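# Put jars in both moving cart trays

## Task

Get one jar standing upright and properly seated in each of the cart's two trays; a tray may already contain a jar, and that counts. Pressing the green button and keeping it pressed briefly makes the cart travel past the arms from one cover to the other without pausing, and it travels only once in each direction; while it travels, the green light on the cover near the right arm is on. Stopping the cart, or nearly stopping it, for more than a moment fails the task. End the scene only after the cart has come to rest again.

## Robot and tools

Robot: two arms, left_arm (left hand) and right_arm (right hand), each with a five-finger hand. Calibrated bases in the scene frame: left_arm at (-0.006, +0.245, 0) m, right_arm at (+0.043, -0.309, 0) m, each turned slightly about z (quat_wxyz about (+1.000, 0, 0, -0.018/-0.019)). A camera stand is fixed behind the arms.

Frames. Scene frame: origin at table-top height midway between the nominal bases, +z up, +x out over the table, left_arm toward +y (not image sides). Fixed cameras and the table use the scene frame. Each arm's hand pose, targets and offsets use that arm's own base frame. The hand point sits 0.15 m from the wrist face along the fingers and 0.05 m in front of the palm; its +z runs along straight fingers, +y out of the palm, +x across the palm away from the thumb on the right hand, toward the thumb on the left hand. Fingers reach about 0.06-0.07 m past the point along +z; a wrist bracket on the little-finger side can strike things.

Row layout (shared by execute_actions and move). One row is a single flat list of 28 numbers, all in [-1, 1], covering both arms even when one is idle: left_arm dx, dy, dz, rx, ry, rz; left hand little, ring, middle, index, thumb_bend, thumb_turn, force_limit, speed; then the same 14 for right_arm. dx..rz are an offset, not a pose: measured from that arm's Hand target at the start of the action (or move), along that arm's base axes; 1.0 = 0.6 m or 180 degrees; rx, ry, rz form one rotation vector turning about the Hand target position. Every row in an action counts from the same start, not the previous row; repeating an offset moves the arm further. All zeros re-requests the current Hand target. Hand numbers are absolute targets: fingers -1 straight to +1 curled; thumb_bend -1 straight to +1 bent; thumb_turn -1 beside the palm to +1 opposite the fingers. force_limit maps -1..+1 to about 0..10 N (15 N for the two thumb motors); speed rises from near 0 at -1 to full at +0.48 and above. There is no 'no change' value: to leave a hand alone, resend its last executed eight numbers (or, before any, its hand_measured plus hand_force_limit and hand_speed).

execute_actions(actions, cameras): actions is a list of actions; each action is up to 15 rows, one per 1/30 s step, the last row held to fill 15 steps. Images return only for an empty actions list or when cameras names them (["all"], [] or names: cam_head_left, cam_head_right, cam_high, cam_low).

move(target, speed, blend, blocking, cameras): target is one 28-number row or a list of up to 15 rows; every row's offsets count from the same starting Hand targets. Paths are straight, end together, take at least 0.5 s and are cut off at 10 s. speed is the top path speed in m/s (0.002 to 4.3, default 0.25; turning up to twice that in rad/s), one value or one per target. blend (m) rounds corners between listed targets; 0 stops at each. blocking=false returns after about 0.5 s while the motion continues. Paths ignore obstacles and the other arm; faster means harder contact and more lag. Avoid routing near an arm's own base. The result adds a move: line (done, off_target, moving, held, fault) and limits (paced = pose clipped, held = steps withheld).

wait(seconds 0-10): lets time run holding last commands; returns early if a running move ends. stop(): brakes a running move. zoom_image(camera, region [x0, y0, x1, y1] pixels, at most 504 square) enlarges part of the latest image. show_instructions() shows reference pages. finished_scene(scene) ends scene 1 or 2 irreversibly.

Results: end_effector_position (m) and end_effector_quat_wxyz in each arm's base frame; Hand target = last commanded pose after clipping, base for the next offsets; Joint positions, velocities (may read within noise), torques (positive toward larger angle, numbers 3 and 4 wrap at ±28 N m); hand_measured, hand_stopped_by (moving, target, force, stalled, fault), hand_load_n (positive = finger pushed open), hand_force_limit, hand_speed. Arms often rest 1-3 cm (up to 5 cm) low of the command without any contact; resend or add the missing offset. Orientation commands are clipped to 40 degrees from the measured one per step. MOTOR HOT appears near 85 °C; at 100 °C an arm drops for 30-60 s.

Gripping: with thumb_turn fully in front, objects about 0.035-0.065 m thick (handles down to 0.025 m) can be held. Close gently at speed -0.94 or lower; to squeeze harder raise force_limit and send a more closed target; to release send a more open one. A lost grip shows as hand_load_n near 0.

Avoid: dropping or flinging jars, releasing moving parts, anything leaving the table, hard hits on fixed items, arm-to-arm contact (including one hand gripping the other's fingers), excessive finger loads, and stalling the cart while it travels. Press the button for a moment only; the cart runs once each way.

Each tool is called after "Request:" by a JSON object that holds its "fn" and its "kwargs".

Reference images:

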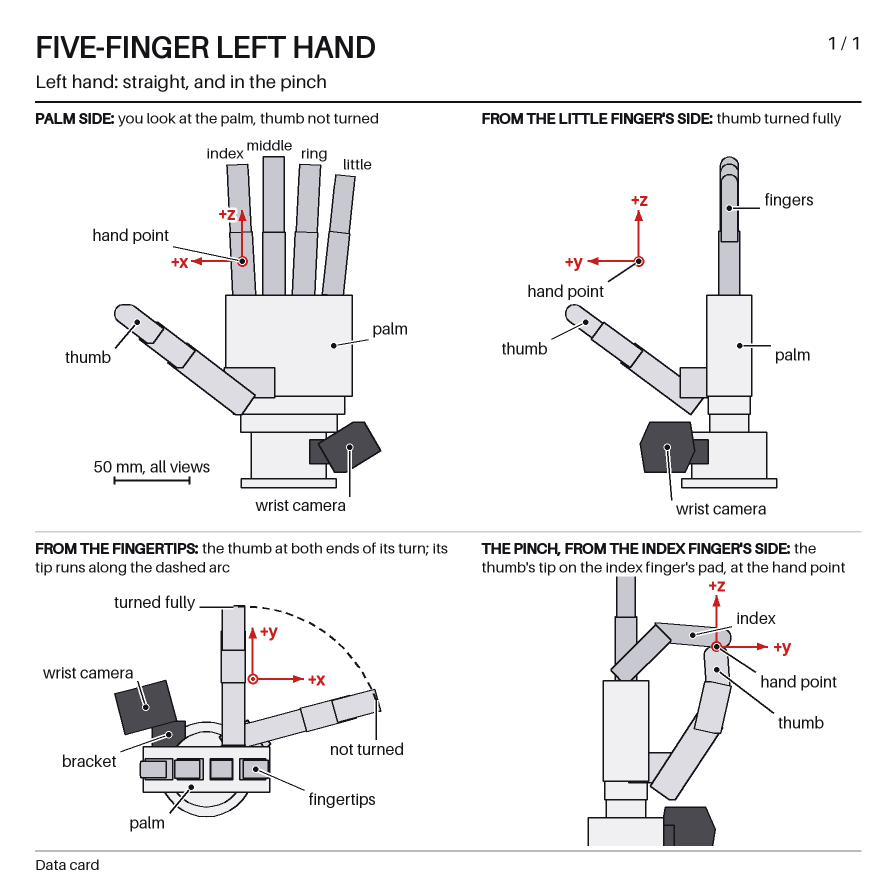

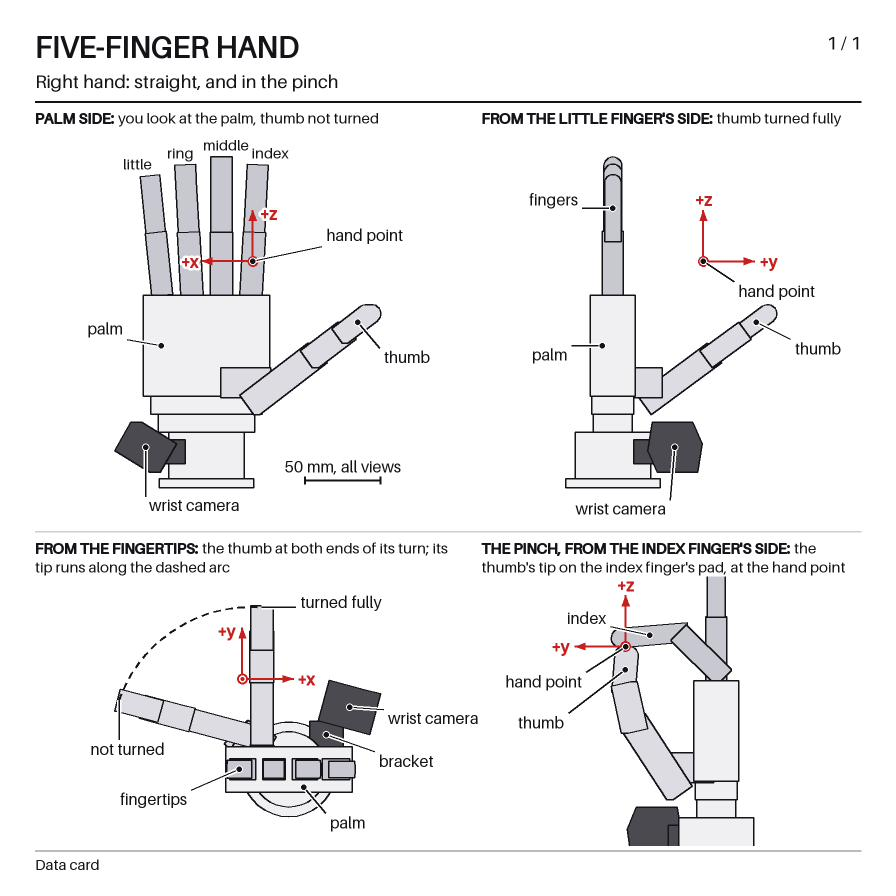

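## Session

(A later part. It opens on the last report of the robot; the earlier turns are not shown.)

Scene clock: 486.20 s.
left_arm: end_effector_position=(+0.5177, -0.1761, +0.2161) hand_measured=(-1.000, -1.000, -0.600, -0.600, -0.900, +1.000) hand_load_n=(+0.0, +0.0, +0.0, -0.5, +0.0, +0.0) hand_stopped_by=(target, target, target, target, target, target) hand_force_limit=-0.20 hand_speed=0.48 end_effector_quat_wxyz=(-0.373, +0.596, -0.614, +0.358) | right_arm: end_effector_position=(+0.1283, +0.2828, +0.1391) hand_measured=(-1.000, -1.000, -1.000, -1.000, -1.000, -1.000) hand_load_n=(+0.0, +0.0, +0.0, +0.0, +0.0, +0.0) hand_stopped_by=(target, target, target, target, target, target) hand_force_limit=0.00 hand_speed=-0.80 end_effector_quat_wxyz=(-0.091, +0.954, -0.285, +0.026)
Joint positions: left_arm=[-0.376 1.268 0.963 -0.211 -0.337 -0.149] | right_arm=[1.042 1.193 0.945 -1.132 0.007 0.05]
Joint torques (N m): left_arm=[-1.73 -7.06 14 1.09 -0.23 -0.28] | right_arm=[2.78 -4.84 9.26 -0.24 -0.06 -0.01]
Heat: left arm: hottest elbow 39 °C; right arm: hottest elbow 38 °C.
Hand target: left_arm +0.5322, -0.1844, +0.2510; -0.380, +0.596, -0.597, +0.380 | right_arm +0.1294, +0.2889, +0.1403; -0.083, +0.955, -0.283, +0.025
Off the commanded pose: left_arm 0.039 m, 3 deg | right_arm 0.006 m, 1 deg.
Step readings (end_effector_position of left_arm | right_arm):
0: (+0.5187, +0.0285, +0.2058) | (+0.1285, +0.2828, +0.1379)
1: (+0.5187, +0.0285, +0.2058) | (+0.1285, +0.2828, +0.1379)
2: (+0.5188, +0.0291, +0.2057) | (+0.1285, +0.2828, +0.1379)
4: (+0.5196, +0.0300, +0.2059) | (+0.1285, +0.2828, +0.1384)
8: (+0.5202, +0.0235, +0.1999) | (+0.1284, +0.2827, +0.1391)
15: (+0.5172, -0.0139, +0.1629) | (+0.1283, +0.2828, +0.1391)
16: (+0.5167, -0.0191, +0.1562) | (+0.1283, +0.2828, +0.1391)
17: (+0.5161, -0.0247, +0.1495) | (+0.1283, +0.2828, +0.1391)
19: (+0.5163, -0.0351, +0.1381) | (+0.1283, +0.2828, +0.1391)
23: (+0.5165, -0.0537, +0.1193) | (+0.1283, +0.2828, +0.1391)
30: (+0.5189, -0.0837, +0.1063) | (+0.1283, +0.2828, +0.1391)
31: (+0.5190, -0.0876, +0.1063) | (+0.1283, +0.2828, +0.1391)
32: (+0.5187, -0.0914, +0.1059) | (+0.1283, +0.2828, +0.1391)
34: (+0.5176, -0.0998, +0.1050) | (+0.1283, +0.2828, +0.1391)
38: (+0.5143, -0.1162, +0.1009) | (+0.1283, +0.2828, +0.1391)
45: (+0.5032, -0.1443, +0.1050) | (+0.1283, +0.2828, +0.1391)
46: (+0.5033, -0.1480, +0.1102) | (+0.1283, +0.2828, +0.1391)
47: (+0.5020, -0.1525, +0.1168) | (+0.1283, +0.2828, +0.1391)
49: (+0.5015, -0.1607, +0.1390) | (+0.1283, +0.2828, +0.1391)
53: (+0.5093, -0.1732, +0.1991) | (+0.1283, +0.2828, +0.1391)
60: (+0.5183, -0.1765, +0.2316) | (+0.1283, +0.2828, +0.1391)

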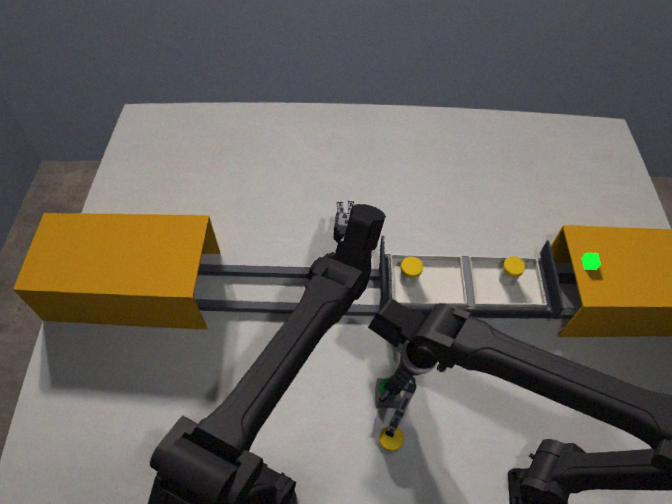

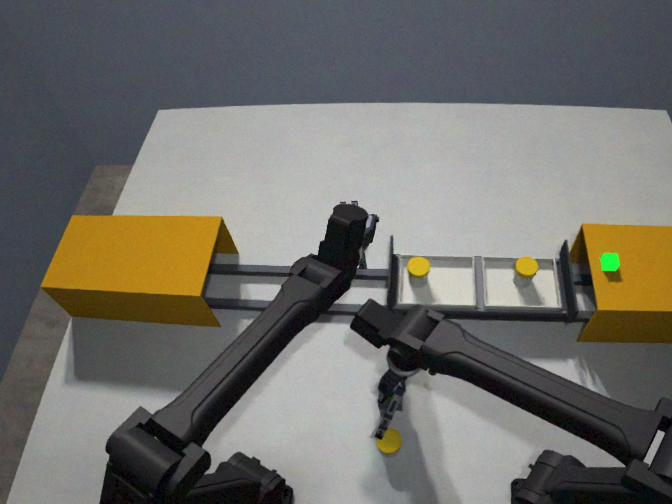

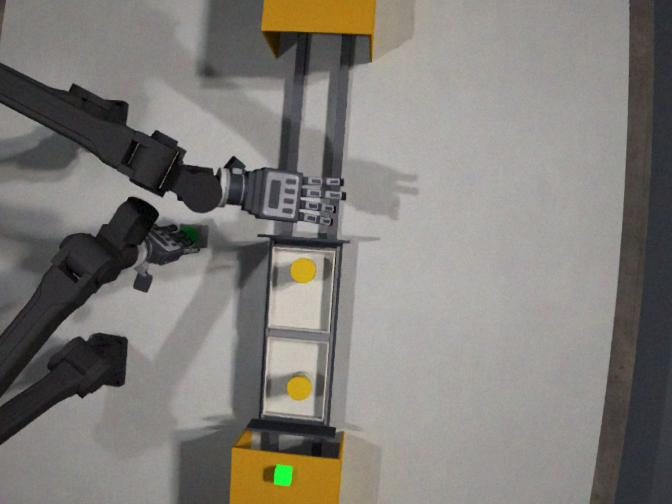

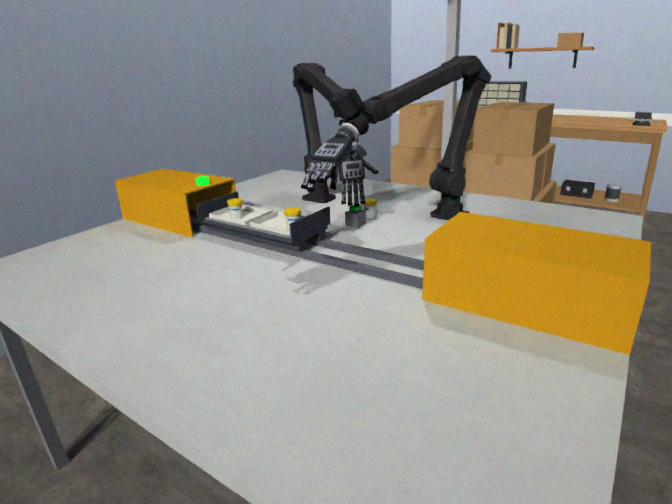

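Request:
{"fn": "move", "kwargs": {"target": [0,0,0,0,0,0,-1,-1,-0.6,-0.6,-0.9,1,-0.2,0.48,0,0,0.1,0,0,0,-1,-1,-1,-1,-1,-1,0,-0.8], "speed": 0.1}}

Request:
{"fn": "wait", "kwargs": {"seconds": 3, "cameras": ["cam_low","cam_high"]}}

Scene clock: 490.87 s.
left_arm: end_effector_position=(+0.5177, -0.1762, +0.2161) hand_measured=(-1.000, -1.000, -0.600, -0.600, -0.900, +1.000) hand_load_n=(+0.0, +0.0, +0.0, +0.0, +0.0, +0.5) hand_stopped_by=(target, target, target, target, target, target) hand_force_limit=-0.20 hand_speed=0.48 end_effector_quat_wxyz=(-0.373, +0.597, -0.614, +0.358) | right_arm: end_effector_position=(+0.1222, +0.2729, +0.1756) hand_measured=(-1.000, -1.000, -1.000, -1.000, -1.000, -1.000) hand_load_n=(+0.0, -0.5, +0.0, +0.0, -0.5, +0.0) hand_stopped_by=(target, target, target, target, target, target) hand_force_limit=0.00 hand_speed=-0.80 end_effector_quat_wxyz=(-0.056, +0.956, -0.287, +0.017)
Joint positions: left_arm=[-0.376 1.268 0.963 -0.211 -0.337 -0.151] | right_arm=[1.042 1.196 1.042 -1.299 0.007 0.055]
Joint torques (N m): left_arm=[-1.73 -7.24 13.97 0.98 -0.2 -0.27] | right_arm=[2.78 -7.41 12.04 -0.27 -0.07 -0.01]
Heat: left arm: hottest elbow 40 °C; right arm: hottest elbow 38 °C.
Hand target: left_arm +0.5322, -0.1844, +0.2510; -0.380, +0.596, -0.597, +0.380 | right_arm +0.1294, +0.2889, +0.2003; -0.083, +0.955, -0.283, +0.025
Off the commanded pose: left_arm 0.039 m, 3 deg | right_arm 0.030 m, 3 deg.
move: off_target (left_arm, right_arm)

Scene clock: 493.87 s.
left_arm: end_effector_position=(+0.5177, -0.1762, +0.2161) hand_measured=(-1.000, -1.000, -0.600, -0.600, -0.900, +1.000) hand_load_n=(-0.5, +0.0, +0.0, -0.5, -0.5, +0.0) hand_stopped_by=(target, target, target, target, target, target) hand_force_limit=-0.20 hand_speed=0.48 end_effector_quat_wxyz=(-0.373, +0.597, -0.614, +0.358) | right_arm: end_effector_position=(+0.1222, +0.2729, +0.1756) hand_measured=(-1.000, -1.000, -1.000, -1.000, -1.000, -1.000) hand_load_n=(+0.0, +0.0, +0.0, +0.0, +0.0, +0.0) hand_stopped_by=(target, target, target, target, target, target) hand_force_limit=0.00 hand_speed=-0.80 end_effector_quat_wxyz=(-0.056, +0.956, -0.287, +0.017)
Joint positions: left_arm=[-0.376 1.268 0.963 -0.211 -0.337 -0.151] | right_arm=[1.042 1.196 1.042 -1.299 0.007 0.055]
Joint torques (N m): left_arm=[-1.73 -7.18 13.97 0.98 -0.2 -0.27] | right_arm=[2.73 -7.41 12.03 -0.28 -0.07 -0.01]
Heat: left arm: hottest elbow 41 °C; right arm: hottest elbow 38 °C.
Hand target: left_arm +0.5322, -0.1844, +0.2510; -0.380, +0.596, -0.597, +0.380 | right_arm +0.1294, +0.2889, +0.2003; -0.083, +0.955, -0.283, +0.025
Off the commanded pose: left_arm 0.039 m, 3 deg | right_arm 0.030 m, 3 deg.
wait: 3.00 s; at rest by 0.17 s
Images, in order (width x height): cam_high 672x504, cam_low 672x504.

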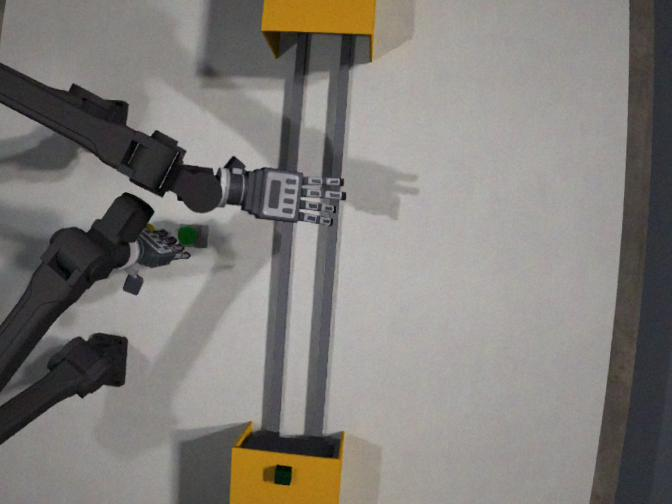

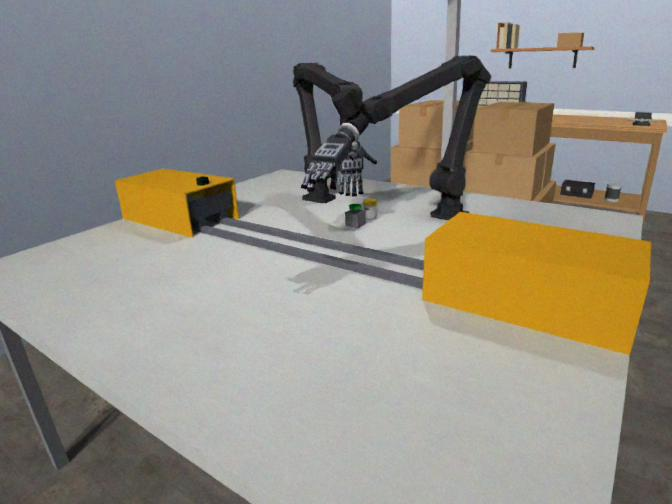

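Request:
{"fn": "finished_scene", "kwargs": {"scene": 2}}

The scene is finished: the task was done.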